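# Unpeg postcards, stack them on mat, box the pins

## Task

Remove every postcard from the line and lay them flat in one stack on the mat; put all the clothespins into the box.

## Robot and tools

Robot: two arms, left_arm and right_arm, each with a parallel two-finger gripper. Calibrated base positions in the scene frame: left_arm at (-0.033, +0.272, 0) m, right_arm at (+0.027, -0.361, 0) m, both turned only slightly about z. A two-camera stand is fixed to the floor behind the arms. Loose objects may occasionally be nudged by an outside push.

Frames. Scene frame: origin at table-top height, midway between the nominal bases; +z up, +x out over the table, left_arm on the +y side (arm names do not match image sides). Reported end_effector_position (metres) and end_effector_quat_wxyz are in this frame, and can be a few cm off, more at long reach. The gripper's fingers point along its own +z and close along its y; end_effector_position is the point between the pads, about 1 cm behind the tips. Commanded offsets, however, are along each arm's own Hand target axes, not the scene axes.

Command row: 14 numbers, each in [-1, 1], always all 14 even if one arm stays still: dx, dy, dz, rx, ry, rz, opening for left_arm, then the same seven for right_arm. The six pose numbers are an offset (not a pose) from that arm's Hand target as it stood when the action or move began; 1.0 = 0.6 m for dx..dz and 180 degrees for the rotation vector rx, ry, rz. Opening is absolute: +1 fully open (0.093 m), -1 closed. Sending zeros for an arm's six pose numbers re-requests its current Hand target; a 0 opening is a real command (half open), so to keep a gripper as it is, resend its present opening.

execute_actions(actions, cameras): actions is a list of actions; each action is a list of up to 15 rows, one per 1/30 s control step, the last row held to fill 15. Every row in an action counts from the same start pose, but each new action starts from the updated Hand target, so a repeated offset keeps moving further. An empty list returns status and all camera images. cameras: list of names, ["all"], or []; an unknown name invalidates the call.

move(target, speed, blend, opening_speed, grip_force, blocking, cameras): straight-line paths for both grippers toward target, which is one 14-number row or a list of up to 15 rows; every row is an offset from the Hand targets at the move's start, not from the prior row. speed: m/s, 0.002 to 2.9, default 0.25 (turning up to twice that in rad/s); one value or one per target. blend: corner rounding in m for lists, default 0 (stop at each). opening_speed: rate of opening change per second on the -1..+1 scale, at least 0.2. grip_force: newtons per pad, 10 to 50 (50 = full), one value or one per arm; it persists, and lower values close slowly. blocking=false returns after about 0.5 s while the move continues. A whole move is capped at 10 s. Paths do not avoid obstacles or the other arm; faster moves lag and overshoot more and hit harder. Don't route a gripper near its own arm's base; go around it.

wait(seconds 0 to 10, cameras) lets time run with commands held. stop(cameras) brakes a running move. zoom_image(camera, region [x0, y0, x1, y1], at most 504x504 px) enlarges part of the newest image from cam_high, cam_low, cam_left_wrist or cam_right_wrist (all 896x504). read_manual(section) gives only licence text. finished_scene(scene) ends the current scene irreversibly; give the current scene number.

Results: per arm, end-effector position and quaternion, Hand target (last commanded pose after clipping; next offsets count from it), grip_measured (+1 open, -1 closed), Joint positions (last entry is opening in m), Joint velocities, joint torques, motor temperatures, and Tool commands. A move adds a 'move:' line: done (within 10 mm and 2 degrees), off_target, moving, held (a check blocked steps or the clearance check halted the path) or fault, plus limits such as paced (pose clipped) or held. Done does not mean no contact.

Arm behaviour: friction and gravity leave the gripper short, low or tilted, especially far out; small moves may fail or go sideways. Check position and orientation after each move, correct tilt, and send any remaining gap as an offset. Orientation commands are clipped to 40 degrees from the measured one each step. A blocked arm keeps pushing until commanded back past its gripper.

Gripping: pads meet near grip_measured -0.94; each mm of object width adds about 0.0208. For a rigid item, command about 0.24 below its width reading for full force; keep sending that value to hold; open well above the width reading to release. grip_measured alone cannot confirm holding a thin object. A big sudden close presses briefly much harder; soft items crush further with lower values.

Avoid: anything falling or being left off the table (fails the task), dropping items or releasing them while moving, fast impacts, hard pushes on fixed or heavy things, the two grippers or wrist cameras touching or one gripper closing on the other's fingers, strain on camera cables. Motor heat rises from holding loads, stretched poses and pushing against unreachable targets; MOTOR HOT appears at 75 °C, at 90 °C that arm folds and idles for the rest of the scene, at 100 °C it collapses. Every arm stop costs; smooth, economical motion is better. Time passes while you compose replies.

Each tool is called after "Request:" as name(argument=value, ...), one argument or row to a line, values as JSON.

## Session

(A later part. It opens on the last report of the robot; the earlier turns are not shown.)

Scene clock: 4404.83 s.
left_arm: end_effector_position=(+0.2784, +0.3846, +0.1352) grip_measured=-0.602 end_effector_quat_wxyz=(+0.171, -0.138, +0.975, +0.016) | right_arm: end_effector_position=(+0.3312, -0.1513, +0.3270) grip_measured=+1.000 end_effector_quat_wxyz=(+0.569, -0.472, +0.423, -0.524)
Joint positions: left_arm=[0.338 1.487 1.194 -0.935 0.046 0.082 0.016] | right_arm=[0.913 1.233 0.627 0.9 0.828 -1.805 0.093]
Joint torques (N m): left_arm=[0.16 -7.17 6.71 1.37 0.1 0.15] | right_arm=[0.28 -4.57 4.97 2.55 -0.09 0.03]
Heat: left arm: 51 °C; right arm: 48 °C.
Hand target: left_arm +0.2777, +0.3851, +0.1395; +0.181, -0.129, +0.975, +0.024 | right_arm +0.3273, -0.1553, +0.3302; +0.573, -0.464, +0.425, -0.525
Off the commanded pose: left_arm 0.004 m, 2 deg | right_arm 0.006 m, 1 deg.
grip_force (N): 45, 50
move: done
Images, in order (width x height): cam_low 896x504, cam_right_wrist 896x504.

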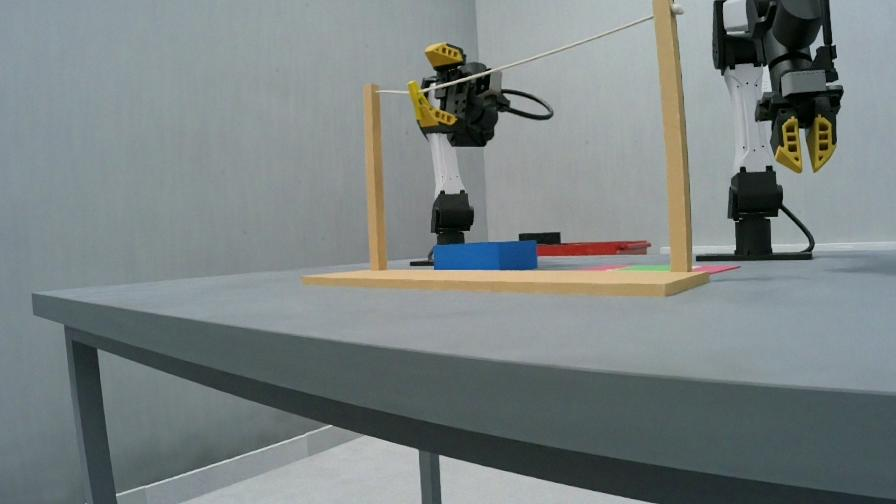

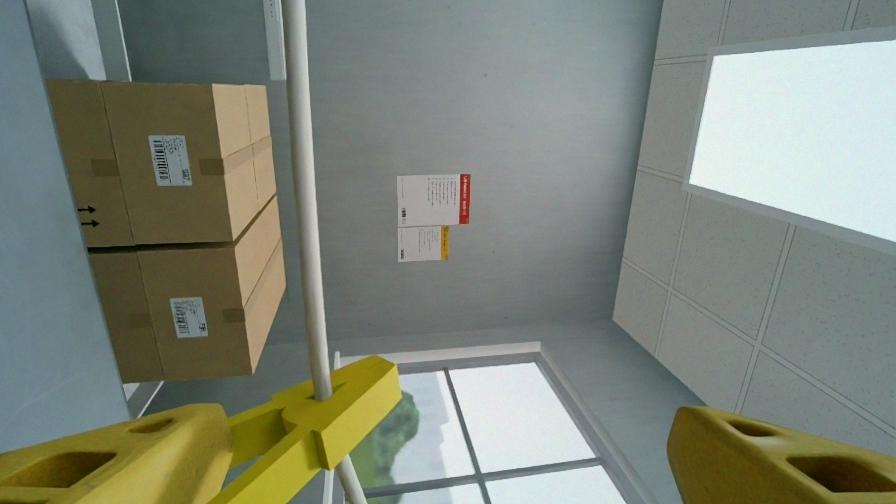

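Request:
move(
  target=[
    [0,0,0,0,0,0,-0.6,0,0.065,0.0,0,0,0,1.0],
    [0,0,0,0,0,0,-0.6,-0.001,0.06,0.0797,0,0,0,1.0],
  ],
  speed=0.07,
  cameras=["cam_right_wrist","cam_low"],
)

Request:
zoom_image(
  camera="cam_low",
  region=[340, 30, 500, 160],
)

Scene clock: 4429.27 s.
left_arm: end_effector_position=(+0.2784, +0.3846, +0.1352) grip_measured=-0.602 end_effector_quat_wxyz=(+0.171, -0.138, +0.975, +0.016) | right_arm: end_effector_position=(+0.3777, -0.1537, +0.2952) grip_measured=+1.000 end_effector_quat_wxyz=(+0.561, -0.472, +0.427, -0.530)
Joint positions: left_arm=[0.338 1.487 1.194 -0.935 0.046 0.082 0.016] | right_arm=[0.775 1.423 0.641 1.035 0.716 -1.761 0.093]
Joint torques (N m): left_arm=[0.08 -7.13 6.82 1.35 0.08 0.11] | right_arm=[-0.85 -4.01 7.82 2.44 -0.42 0.21]
Motor temperatures (°C): left_arm=[31 44 51 39 28 29 30] | right_arm=[31 48 40 43 31 29 30]
Heat: left arm: 51 °C; right arm: 48 °C.
Hand target: left_arm +0.2777, +0.3851, +0.1395; +0.181, -0.129, +0.975, +0.024 | right_arm +0.3813, -0.1499, +0.3051; +0.573, -0.464, +0.425, -0.525
Off the commanded pose: left_arm 0.004 m, 2 deg | right_arm 0.011 m, 2 deg.
grip_force (N): 45, 50
move: off_target (right_arm)
Images, in order (width x height): cam_low 896x504, cam_right_wrist 896x504.

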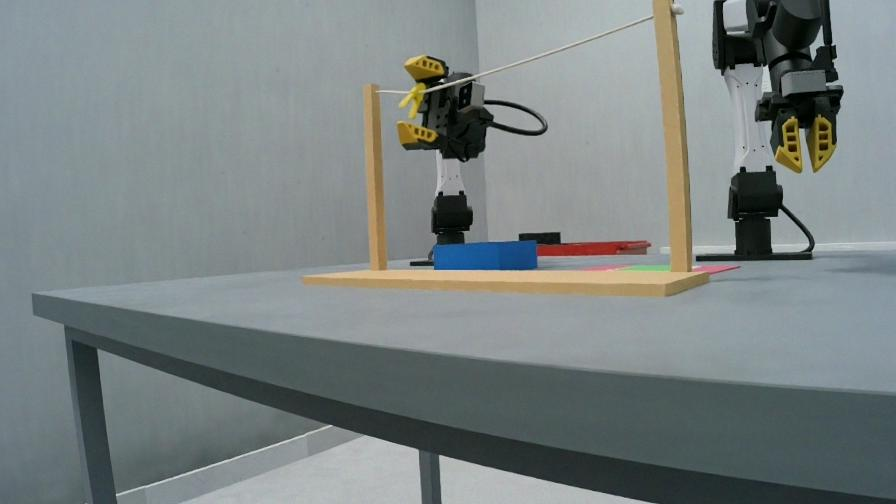

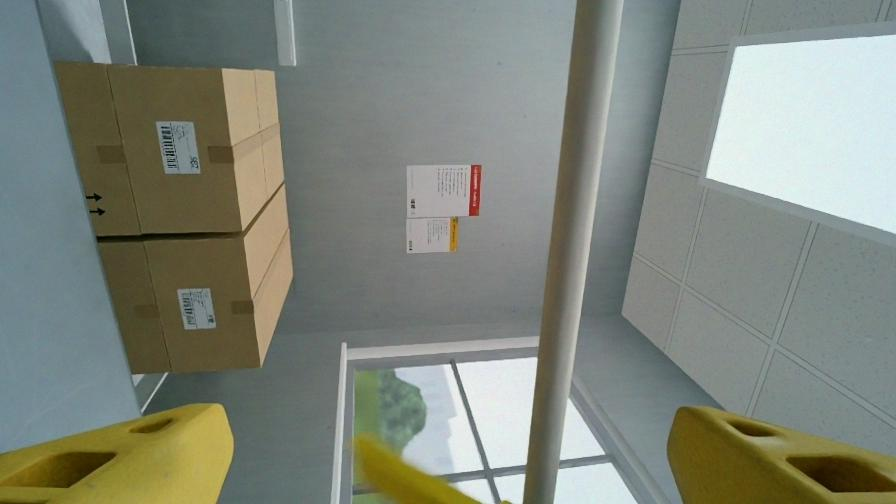

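Scaled by 3.150.

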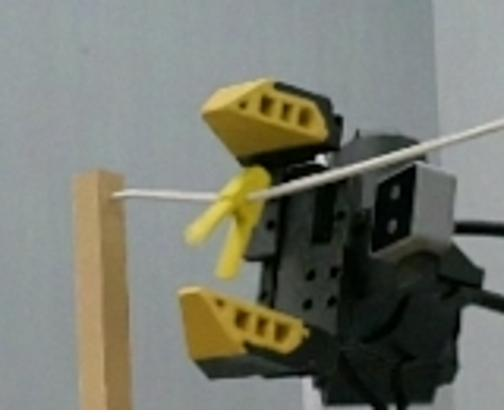

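Request:
move(
  target=[
    [0,0,0,0,0,0,-0.6,0,-0.03,0.003,0,0,0,1.0],
  ],
  speed=0.06,
  cameras=["cam_right_wrist","cam_low"],
)

Request:
zoom_image(
  camera="cam_low",
  region=[340, 30, 500, 160],
)

Scene clock: 4440.23 s.
left_arm: end_effector_position=(+0.2784, +0.3846, +0.1352) grip_measured=-0.602 end_effector_quat_wxyz=(+0.171, -0.138, +0.975, +0.016) | right_arm: end_effector_position=(+0.3801, -0.1511, +0.3050) grip_measured=+1.000 end_effector_quat_wxyz=(+0.554, -0.479, +0.427, -0.529)
Joint positions: left_arm=[0.338 1.487 1.194 -0.935 0.046 0.082 0.016] | right_arm=[0.775 1.402 0.686 0.95 0.715 -1.761 0.093]
Joint torques (N m): left_arm=[0.09 -7.23 6.84 1.37 0.07 0.14] | right_arm=[-0.4 -5.87 7.87 2.44 -0.35 0.18]
Heat: left arm: 51 °C; right arm: 47 °C.
Hand target: left_arm +0.2777, +0.3851, +0.1395; +0.181, -0.129, +0.975, +0.024 | right_arm +0.3794, -0.1501, +0.3230; +0.573, -0.464, +0.425, -0.525
Off the commanded pose: left_arm 0.004 m, 2 deg | right_arm 0.018 m, 3 deg.
grip_force (N): 45, 50
move: off_target (right_arm)
Images, in order (width x height): cam_low 896x504, cam_right_wrist 896x504.

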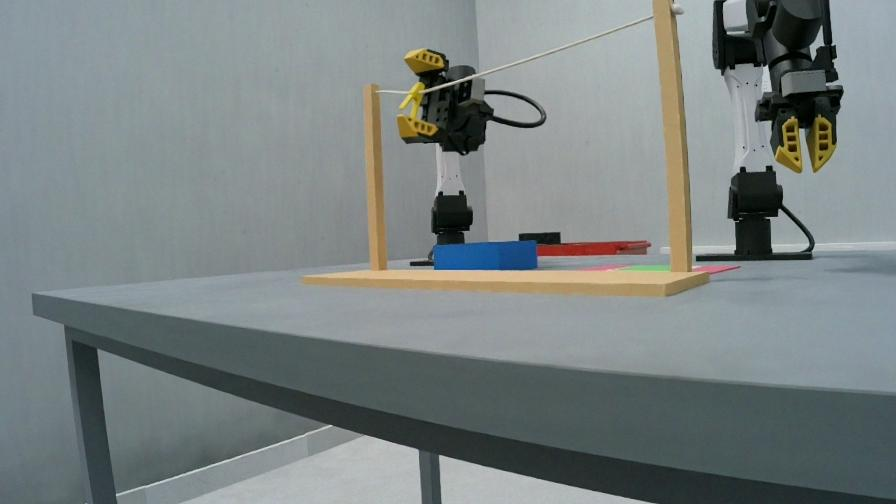

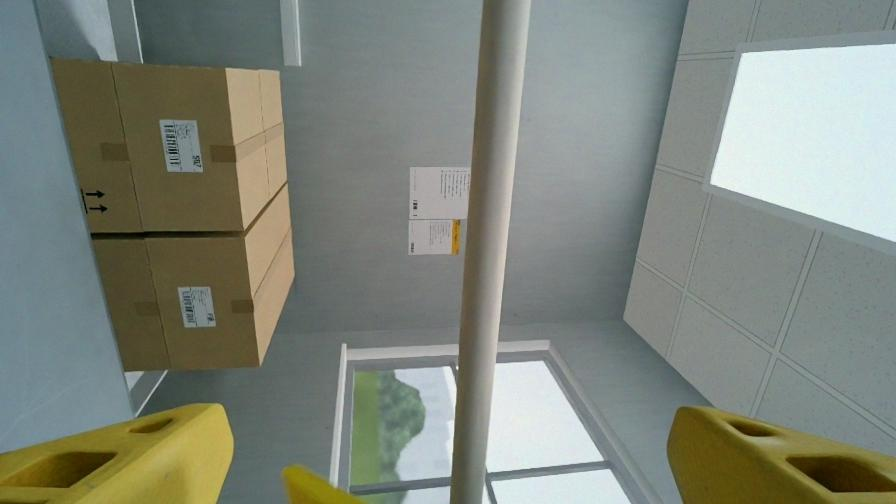

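Scaled by 3.150.

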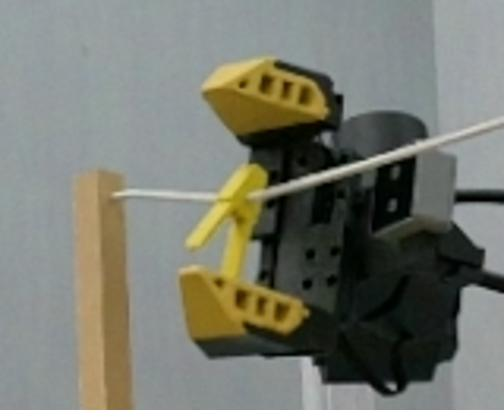

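Request:
move(
  target=[
    [0,0,0,0,0,0,-0.6,0,-0.006,-0.085,0,0,0,1.0],
  ],
  speed=0.05,
  cameras=["cam_right_wrist","cam_low"],
)

Request:
zoom_image(
  camera="cam_low",
  region=[340, 30, 500, 160],
)

Scene clock: 4449.37 s.
left_arm: end_effector_position=(+0.2784, +0.3846, +0.1352) grip_measured=-0.602 end_effector_quat_wxyz=(+0.171, -0.138, +0.975, +0.016) | right_arm: end_effector_position=(+0.3328, -0.1505, +0.3122) grip_measured=+1.000 end_effector_quat_wxyz=(+0.568, -0.473, +0.423, -0.524)
Joint positions: left_arm=[0.338 1.487 1.194 -0.935 0.046 0.082 0.016] | right_arm=[0.91 1.268 0.588 0.971 0.825 -1.804 0.093]
Joint torques (N m): left_arm=[0.25 -7.05 6.97 1.36 0.08 0.12] | right_arm=[0.27 -4.72 4.85 2.58 -0.11 0.04]
Heat: left arm: 51 °C; right arm: 48 °C.
Hand target: left_arm +0.2777, +0.3851, +0.1395; +0.181, -0.129, +0.975, +0.024 | right_arm +0.3289, -0.1545, +0.3160; +0.573, -0.464, +0.425, -0.525
Off the commanded pose: left_arm 0.004 m, 2 deg | right_arm 0.007 m, 1 deg.
grip_force (N): 45, 50
move: done
Images, in order (width x height): cam_low 896x504, cam_right_wrist 896x504.

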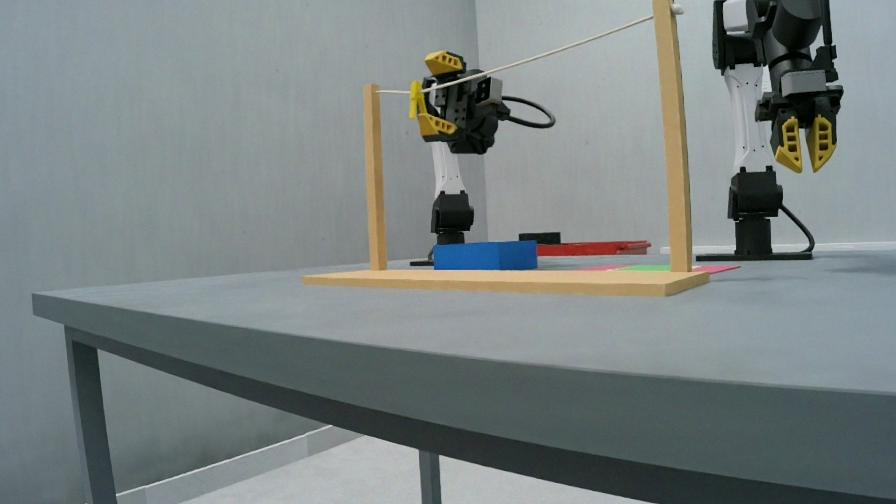

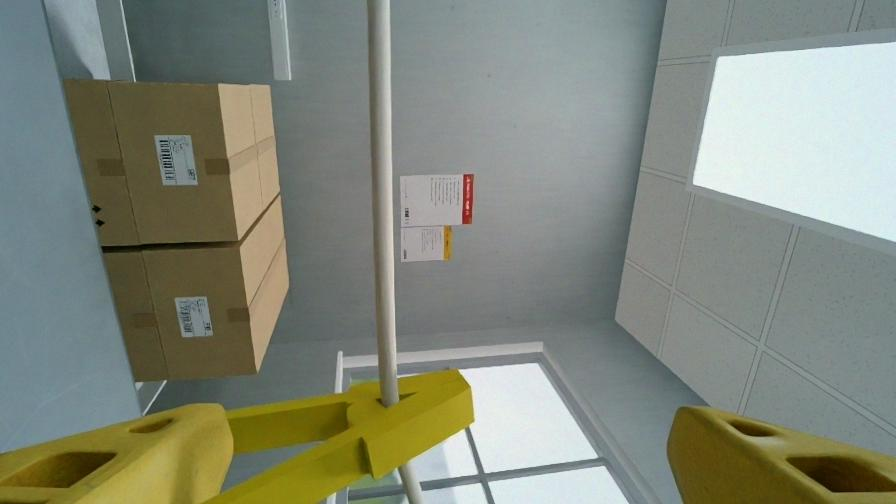

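Scaled by 3.150.

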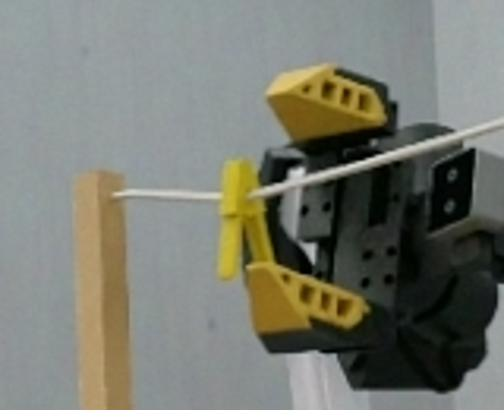

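Request:
move(
  target=[
    [0,0,0,0,0,0,-0.6,0,0.065,0.0,0,0,0,1.0],
    [0,0,0,0,0,0,-0.6,0.0005,0.06,0.1045,0,0,0,1.0],
  ],
  speed=0.07,
  cameras=["cam_right_wrist","cam_low"],
)

Request:
zoom_image(
  camera="cam_low",
  region=[340, 30, 500, 160],
)

Scene clock: 4515.57 s.
left_arm: end_effector_position=(+0.2784, +0.3846, +0.1352) grip_measured=-0.602 end_effector_quat_wxyz=(+0.171, -0.138, +0.975, +0.016) | right_arm: end_effector_position=(+0.3937, -0.1526, +0.2842) grip_measured=+1.000 end_effector_quat_wxyz=(+0.560, -0.472, +0.428, -0.530)
Joint positions: left_arm=[0.338 1.487 1.194 -0.935 0.046 0.082 0.016] | right_arm=[0.737 1.498 0.659 1.085 0.679 -1.748 0.093]
Joint torques (N m): left_arm=[0.18 -7.12 6.76 1.38 0.1 0.15] | right_arm=[-0.84 -4.44 7.61 2.48 -0.41 0.23]
Heat: left arm: 50 °C; right arm: 47 °C.
Hand target: left_arm +0.2777, +0.3851, +0.1395; +0.181, -0.129, +0.975, +0.024 | right_arm +0.3975, -0.1487, +0.2936; +0.573, -0.464, +0.425, -0.525
Off the commanded pose: left_arm 0.004 m, 2 deg | right_arm 0.011 m, 2 deg.
grip_force (N): 45, 50
move: off_target (right_arm)
Images, in order (width x height): cam_low 896x504, cam_right_wrist 896x504.

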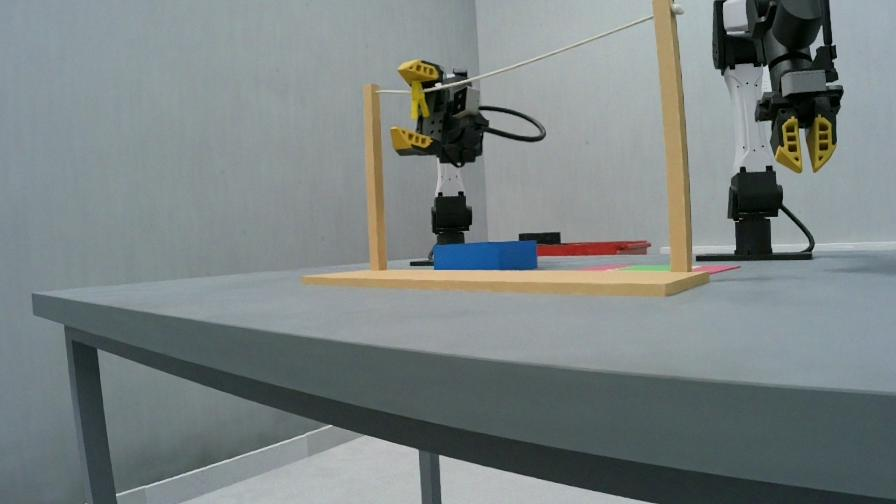

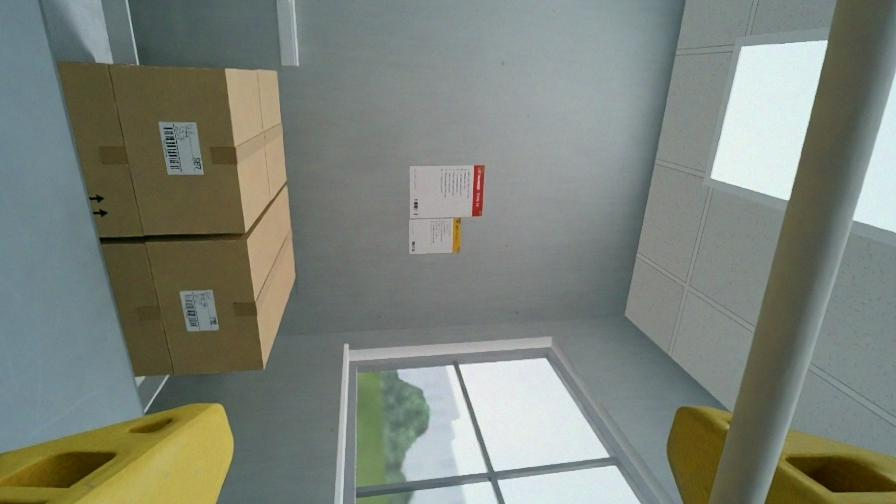

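Scaled by 3.150.

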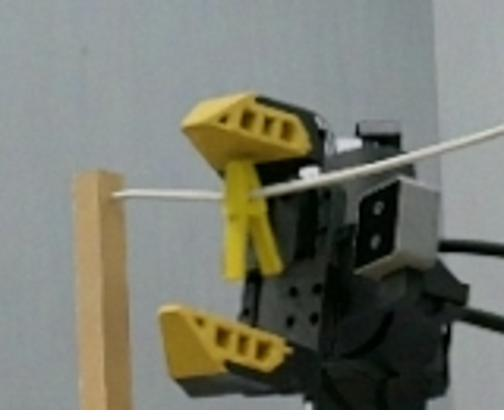

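Request:
execute_actions(
  actions=[],
)

Scene clock: 4553.00 s.
left_arm: end_effector_position=(+0.2784, +0.3846, +0.1352) grip_measured=-0.602 end_effector_quat_wxyz=(+0.171, -0.138, +0.975, +0.016) | right_arm: end_effector_position=(+0.3937, -0.1525, +0.2842) grip_measured=+1.000 end_effector_quat_wxyz=(+0.560, -0.472, +0.427, -0.530)
Joint positions: left_arm=[0.338 1.487 1.194 -0.935 0.046 0.082 0.016] | right_arm=[0.737 1.498 0.659 1.085 0.679 -1.748 0.093]
Joint velocities: within noise
Joint torques (N m): left_arm=[0.32 -7.05 6.93 1.39 0 0.16] | right_arm=[-0.83 -4.44 7.62 2.49 -0.4 0.21]
Motor temperatures (°C): left_arm=[31 45 50 39 28 29 30] | right_arm=[31 46 39 43 31 29 30]
Heat: left arm: 50 °C; right arm: 46 °C.
Hand target: left_arm +0.2777, +0.3851, +0.1395; +0.181, -0.129, +0.975, +0.024 | right_arm +0.3975, -0.1487, +0.2937; +0.573, -0.464, +0.425, -0.525
Tool commands: left_gripper/opening=-0.6 right_gripper/opening=+1.0
Off the commanded pose: left_arm 0.004 m, 2 deg | right_arm 0.011 m, 2 deg.
grip_force (N): 45, 50

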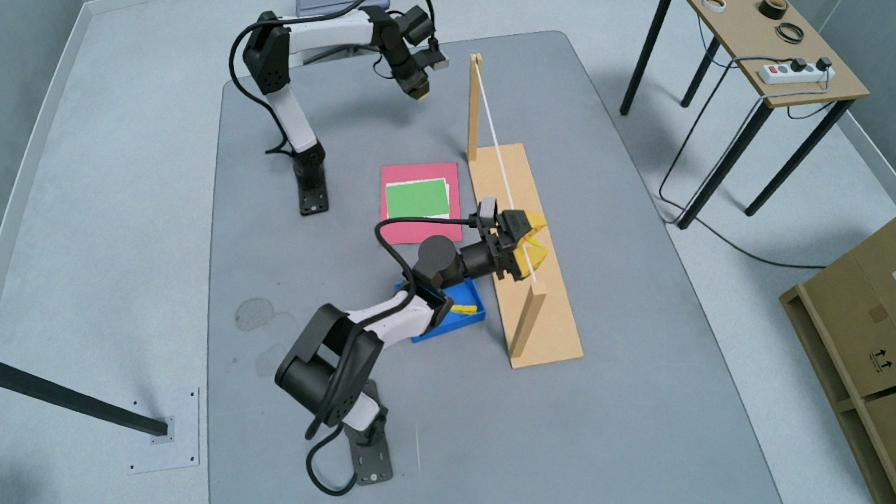

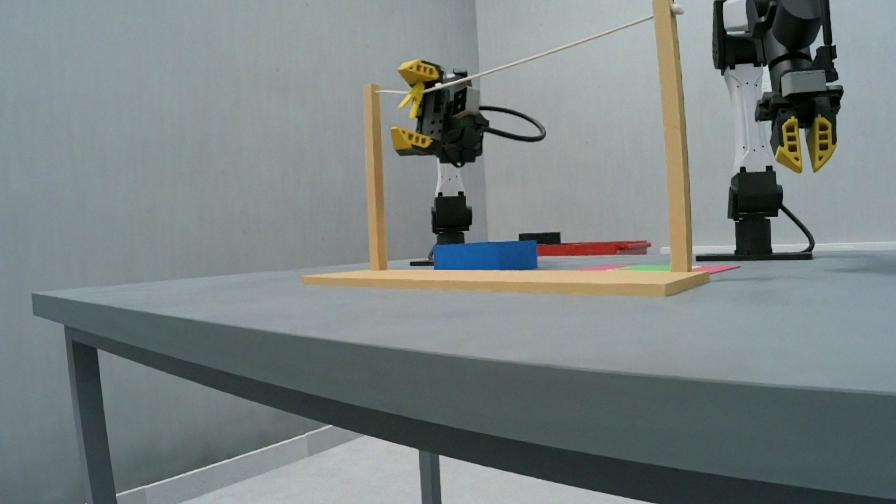

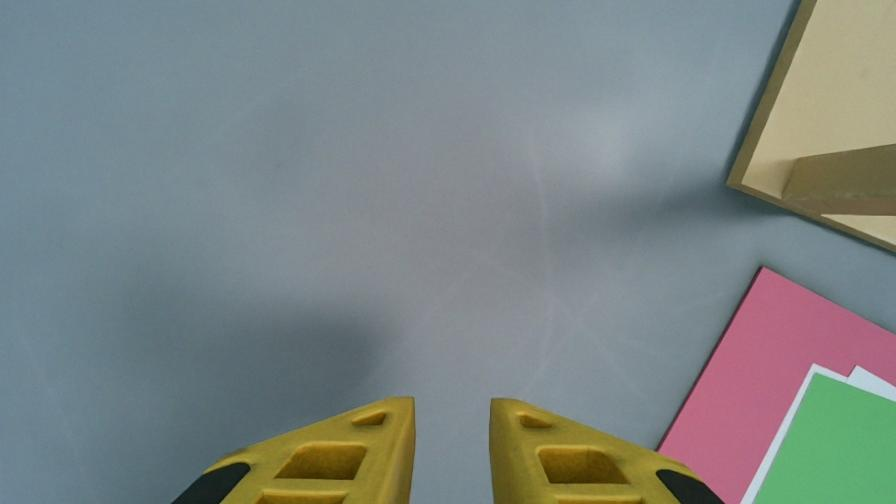

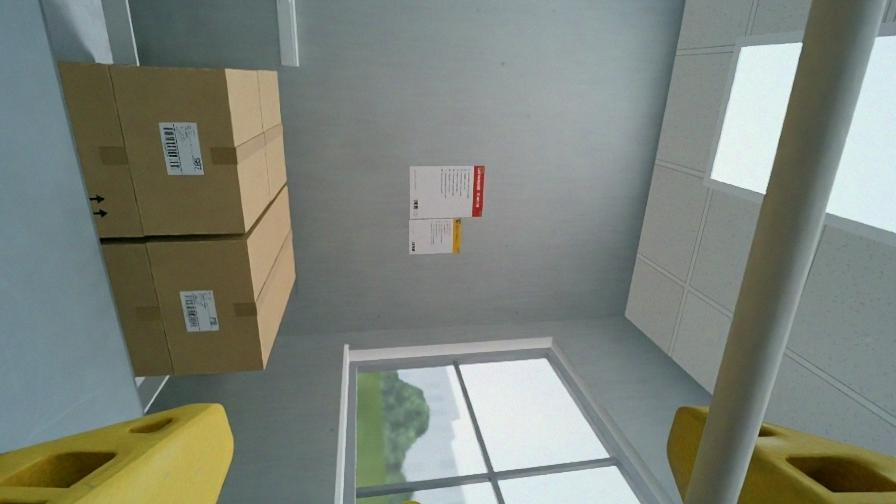

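Request:
zoom_image(
  camera="cam_low",
  region=[370, 50, 490, 170],
)

Request:
zoom_image(
  camera="cam_right_wrist",
  region=[350, 400, 600, 504],
)

Scaled by 4.200.

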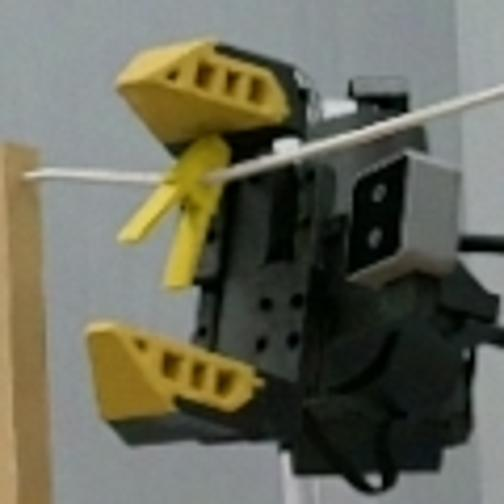

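Scaled by 2.016.

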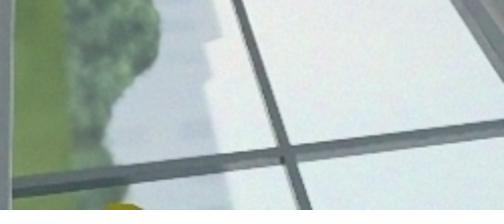

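Request:
move(
  target=[0,0,0,0,0,0,-0.6, 0,-0.05,0.0,0,0,0,1],
  speed=0.06,
  cameras=["cam_low","cam_right_wrist"],
)

Request:
zoom_image(
  camera="cam_low",
  region=[370, 40, 490, 160],
)

Scene clock: 4582.80 s.
left_arm: end_effector_position=(+0.2784, +0.3846, +0.1352) grip_measured=-0.602 end_effector_quat_wxyz=(+0.171, -0.138, +0.975, +0.016) | right_arm: end_effector_position=(+0.3938, -0.1523, +0.3058) grip_measured=+1.000 end_effector_quat_wxyz=(+0.555, -0.478, +0.428, -0.529)
Joint positions: left_arm=[0.338 1.487 1.194 -0.935 0.046 0.082 0.016] | right_arm=[0.737 1.437 0.718 0.948 0.679 -1.748 0.093]
Joint torques (N m): left_arm=[0.23 -6.94 6.79 1.31 0.09 0.2] | right_arm=[0.49 -6.12 7.77 2.47 -0.24 0.16]
Heat: left arm: 50 °C; right arm: 46 °C.
Hand target: left_arm +0.2777, +0.3851, +0.1395; +0.181, -0.129, +0.975, +0.024 | right_arm +0.3913, -0.1493, +0.3231; +0.573, -0.464, +0.425, -0.525
Off the commanded pose: left_arm 0.004 m, 2 deg | right_arm 0.018 m, 3 deg.
grip_force (N): 45, 50
move: off_target (right_arm)
Images, in order (width x height): cam_low 896x504, cam_right_wrist 896x504.

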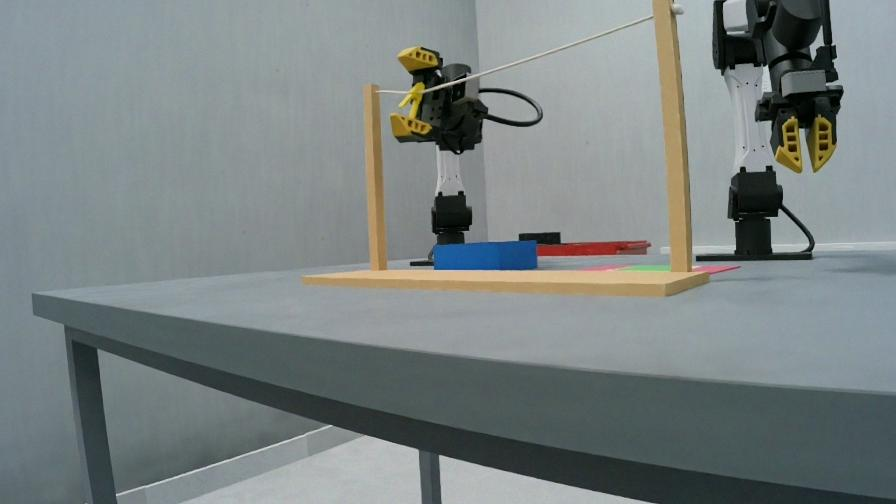

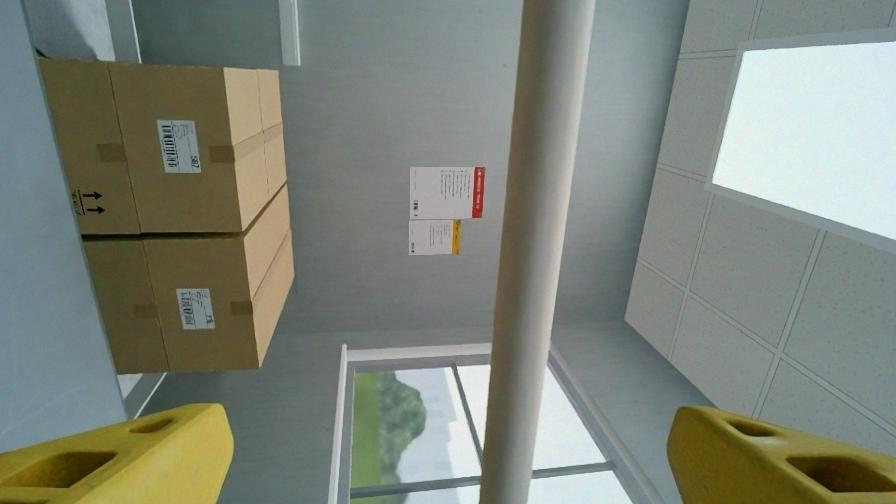

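Scaled by 4.200.

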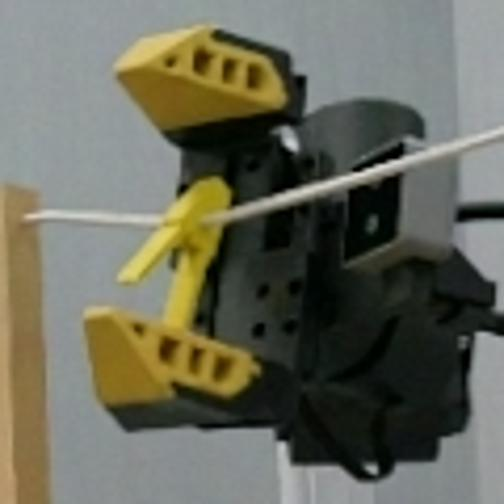

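Request:
move(
  target=[0,0,0,0,0,0,-0.6, 0,-0.022,0.0,0,0,0,1],
  speed=0.05,
  cameras=["cam_low"],
)

Request:
zoom_image(
  camera="cam_low",
  region=[370, 30, 490, 150],
)

Scene clock: 4593.73 s.
left_arm: end_effector_position=(+0.2784, +0.3846, +0.1352) grip_measured=-0.602 end_effector_quat_wxyz=(+0.171, -0.138, +0.975, +0.016) | right_arm: end_effector_position=(+0.3912, -0.1505, +0.3168) grip_measured=+1.000 end_effector_quat_wxyz=(+0.556, -0.481, +0.426, -0.527)
Joint positions: left_arm=[0.338 1.487 1.194 -0.935 0.046 0.082 0.016] | right_arm=[0.745 1.407 0.745 0.888 0.679 -1.748 0.093]
Joint torques (N m): left_arm=[0.2 -6.97 6.9 1.36 0.04 0.16] | right_arm=[0.34 -6.16 8.1 2.47 -0.17 0.14]
Heat: left arm: 50 °C; right arm: 46 °C.
Hand target: left_arm +0.2777, +0.3851, +0.1395; +0.181, -0.129, +0.975, +0.024 | right_arm +0.3885, -0.1496, +0.3361; +0.573, -0.464, +0.425, -0.525
Off the commanded pose: left_arm 0.004 m, 2 deg | right_arm 0.020 m, 3 deg.
grip_force (N): 45, 50
move: off_target (right_arm)
Images, in order (width x height): cam_low 896x504.

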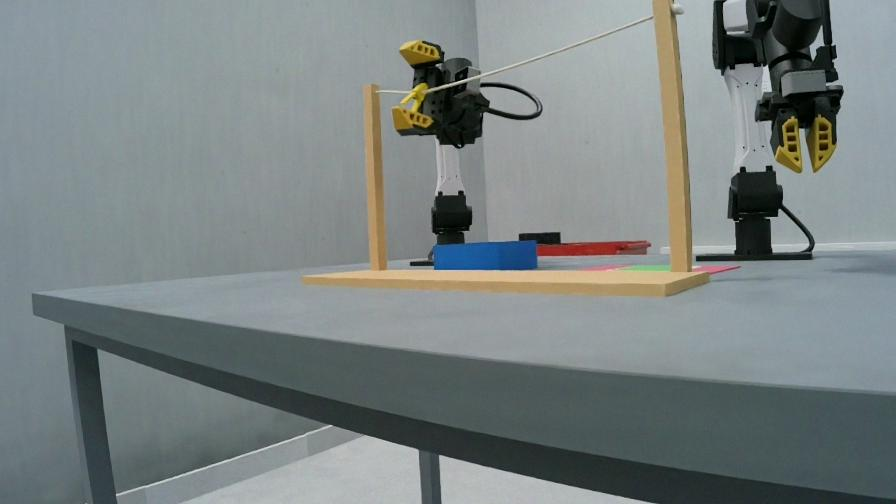

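Scaled by 4.200.

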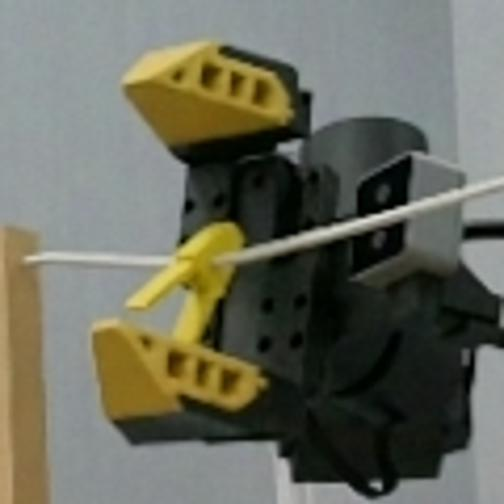

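Request:
move(
  target=[0,0,0,0,0,0,-0.6, 0,-0.005,-0.055,0,0,0,1],
  speed=0.05,
  cameras=["cam_low","cam_right_wrist"],
)

Request:
zoom_image(
  camera="cam_low",
  region=[370, 30, 490, 150],
)

Scene clock: 4604.13 s.
left_arm: end_effector_position=(+0.2784, +0.3846, +0.1352) grip_measured=-0.602 end_effector_quat_wxyz=(+0.171, -0.138, +0.975, +0.016) | right_arm: end_effector_position=(+0.3603, -0.1486, +0.3273) grip_measured=+1.000 end_effector_quat_wxyz=(+0.568, -0.474, +0.424, -0.523)
Joint positions: left_arm=[0.338 1.487 1.194 -0.935 0.046 0.082 0.016] | right_arm=[0.828 1.315 0.696 0.885 0.748 -1.769 0.093]
Joint torques (N m): left_arm=[-0.06 -7.02 6.95 1.36 0.1 0.17] | right_arm=[0.27 -5.42 4.98 2.64 -0.08 0.04]
Heat: left arm: 50 °C; right arm: 46 °C.
Hand target: left_arm +0.2777, +0.3851, +0.1395; +0.181, -0.129, +0.975, +0.024 | right_arm +0.3557, -0.1525, +0.3321; +0.573, -0.464, +0.425, -0.525
Off the commanded pose: left_arm 0.004 m, 2 deg | right_arm 0.008 m, 1 deg.
grip_force (N): 45, 50
move: done
Images, in order (width x height): cam_low 896x504, cam_right_wrist 896x504.

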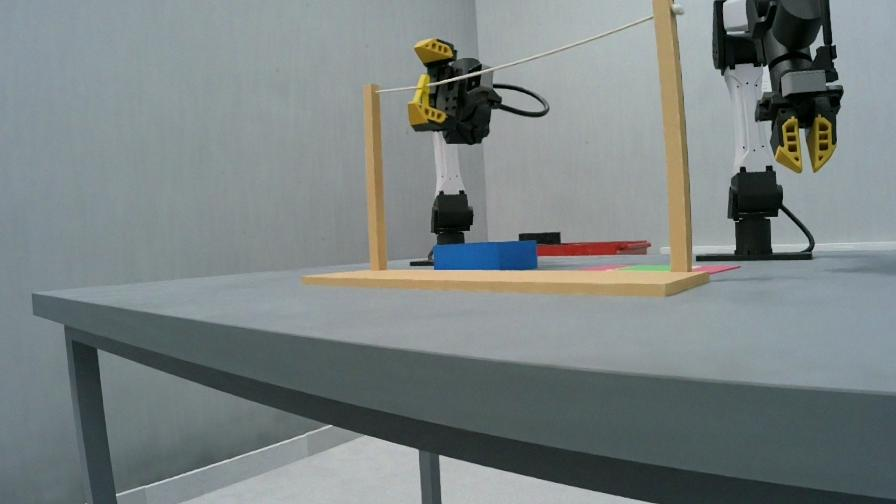

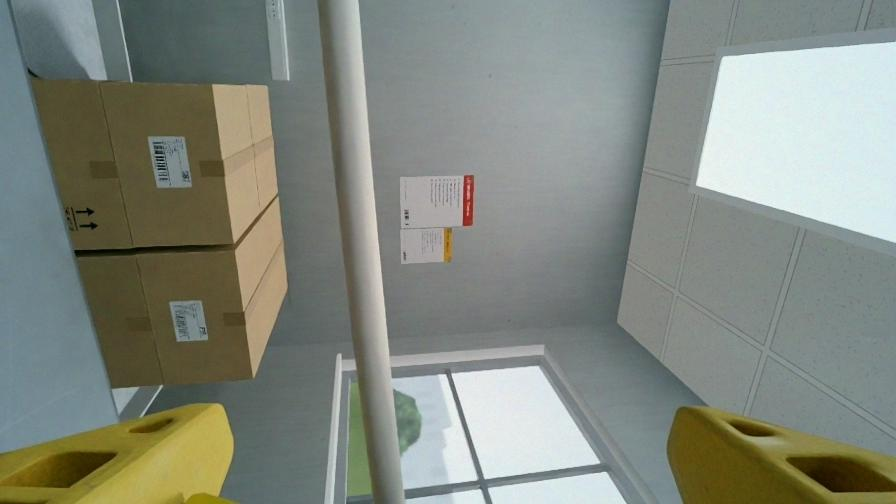

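Scaled by 4.200.

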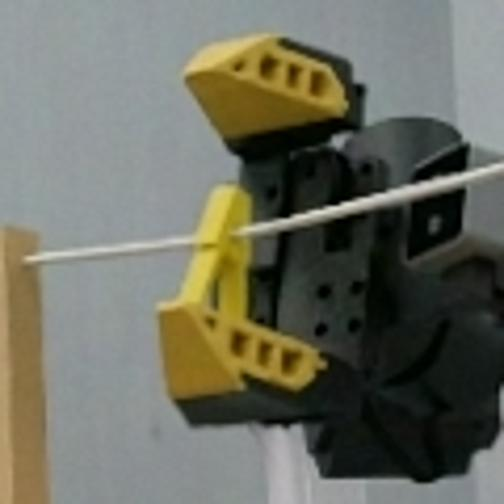

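Request:
move(
  target=[0,0,0,0,0,0,-0.6, 0,0.035,0.005,0,0,0,1],
  speed=0.05,
  cameras=["cam_low"],
)

Request:
zoom_image(
  camera="cam_low",
  region=[370, 30, 490, 150],
)

Scene clock: 4612.07 s.
left_arm: end_effector_position=(+0.2784, +0.3846, +0.1352) grip_measured=-0.602 end_effector_quat_wxyz=(+0.171, -0.138, +0.975, +0.016) | right_arm: end_effector_position=(+0.3624, -0.1505, +0.3135) grip_measured=+1.000 end_effector_quat_wxyz=(+0.570, -0.467, +0.426, -0.525)
Joint positions: left_arm=[0.338 1.487 1.194 -0.935 0.046 0.082 0.016] | right_arm=[0.821 1.353 0.653 0.979 0.749 -1.769 0.093]
Joint torques (N m): left_arm=[0.03 -6.83 6.99 1.34 0.1 0.13] | right_arm=[-0.91 -3.77 4.97 2.63 -0.31 0.12]
Heat: left arm: 50 °C; right arm: 47 °C.
Hand target: left_arm +0.2777, +0.3851, +0.1395; +0.181, -0.129, +0.975, +0.024 | right_arm +0.3631, -0.1518, +0.3121; +0.573, -0.464, +0.425, -0.525
Off the commanded pose: left_arm 0.004 m, 2 deg | right_arm 0.002 m, 1 deg.
grip_force (N): 45, 50
move: done
Images, in order (width x height): cam_low 896x504.

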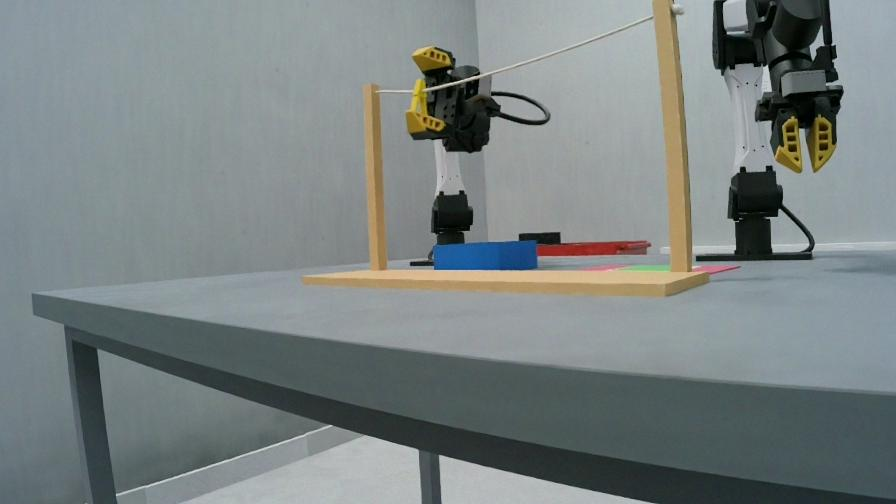

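Scaled by 4.200.

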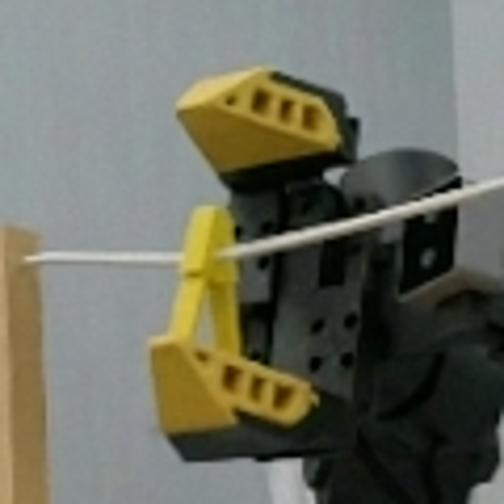

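Request:
move(
  target=[
    [0,0,0,0,0,0,-0.6, 0,0.022,0.0,0,0,0,1],
    [0,0,0,0,0,0,-0.6, 0,0.022,0.045,0,0,0,1],
  ],
  speed=0.06,
  cameras=["cam_low"],
)

Request:
zoom_image(
  camera="cam_low",
  region=[370, 30, 490, 150],
)

Scene clock: 4623.17 s.
left_arm: end_effector_position=(+0.2784, +0.3846, +0.1352) grip_measured=-0.602 end_effector_quat_wxyz=(+0.171, -0.138, +0.975, +0.016) | right_arm: end_effector_position=(+0.3884, -0.1530, +0.2954) grip_measured=+1.000 end_effector_quat_wxyz=(+0.561, -0.471, +0.428, -0.530)
Joint positions: left_arm=[0.338 1.487 1.194 -0.935 0.046 0.082 0.016] | right_arm=[0.749 1.455 0.67 1.033 0.691 -1.752 0.093]
Joint torques (N m): left_arm=[0.24 -7.12 6.79 1.37 0.03 0.14] | right_arm=[-0.85 -4.25 7.77 2.46 -0.41 0.21]
Heat: left arm: 50 °C; right arm: 46 °C.
Hand target: left_arm +0.2777, +0.3851, +0.1395; +0.181, -0.129, +0.975, +0.024 | right_arm +0.3921, -0.1493, +0.3050; +0.573, -0.464, +0.425, -0.525
Off the commanded pose: left_arm 0.004 m, 2 deg | right_arm 0.011 m, 2 deg.
grip_force (N): 45, 50
move: off_target (right_arm)
Images, in order (width x height): cam_low 896x504.

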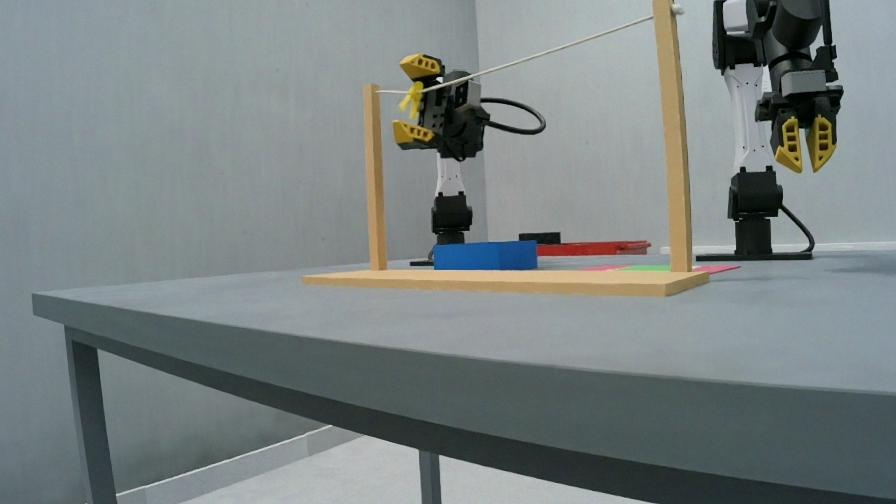

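Scaled by 4.200.

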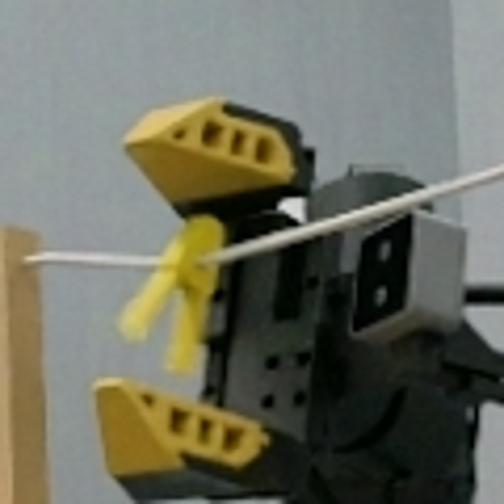

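Request:
move(
  target=[
    [0,0,0,0,0,0,-0.6, 0,-0.052,0.006,0,0,0,1],
  ],
  speed=0.06,
  cameras=["cam_low"],
)

Request:
zoom_image(
  camera="cam_low",
  region=[370, 30, 490, 150],
)

Scene clock: 4633.47 s.
left_arm: end_effector_position=(+0.2784, +0.3846, +0.1352) grip_measured=-0.602 end_effector_quat_wxyz=(+0.171, -0.138, +0.975, +0.016) | right_arm: end_effector_position=(+0.3906, -0.1506, +0.3179) grip_measured=+1.000 end_effector_quat_wxyz=(+0.555, -0.479, +0.428, -0.529)
Joint positions: left_arm=[0.338 1.487 1.194 -0.935 0.046 0.082 0.016] | right_arm=[0.749 1.407 0.749 0.887 0.69 -1.752 0.093]
Joint torques (N m): left_arm=[0.23 -7.13 6.74 1.34 0.04 0.09] | right_arm=[-0.23 -6.04 7.97 2.46 -0.32 0.18]
Heat: left arm: 50 °C; right arm: 46 °C.
Hand target: left_arm +0.2777, +0.3851, +0.1395; +0.181, -0.129, +0.975, +0.024 | right_arm +0.3891, -0.1496, +0.3362; +0.573, -0.464, +0.425, -0.525
Off the commanded pose: left_arm 0.004 m, 2 deg | right_arm 0.018 m, 3 deg.
grip_force (N): 45, 50
move: off_target (right_arm)
Images, in order (width x height): cam_low 896x504.

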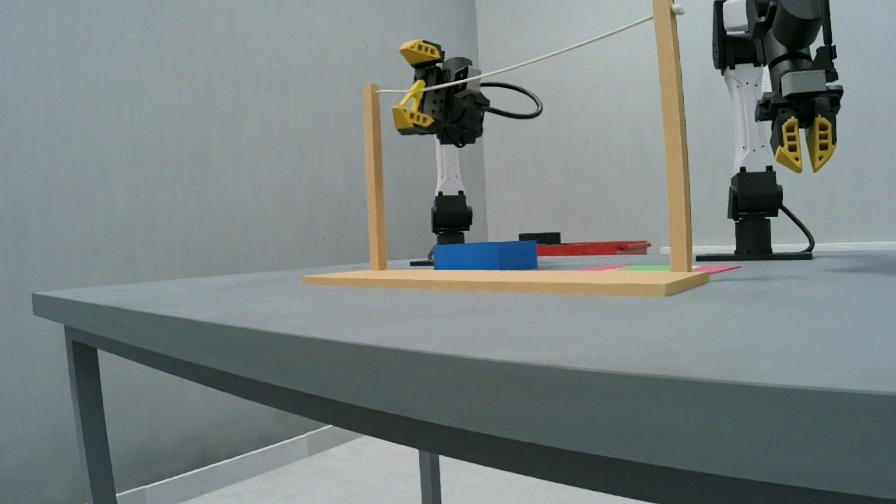

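Scaled by 4.200.

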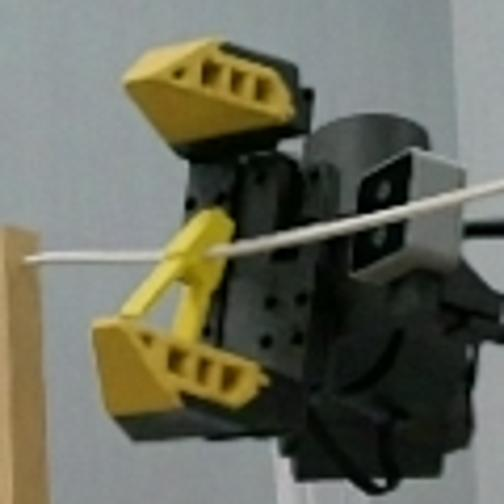

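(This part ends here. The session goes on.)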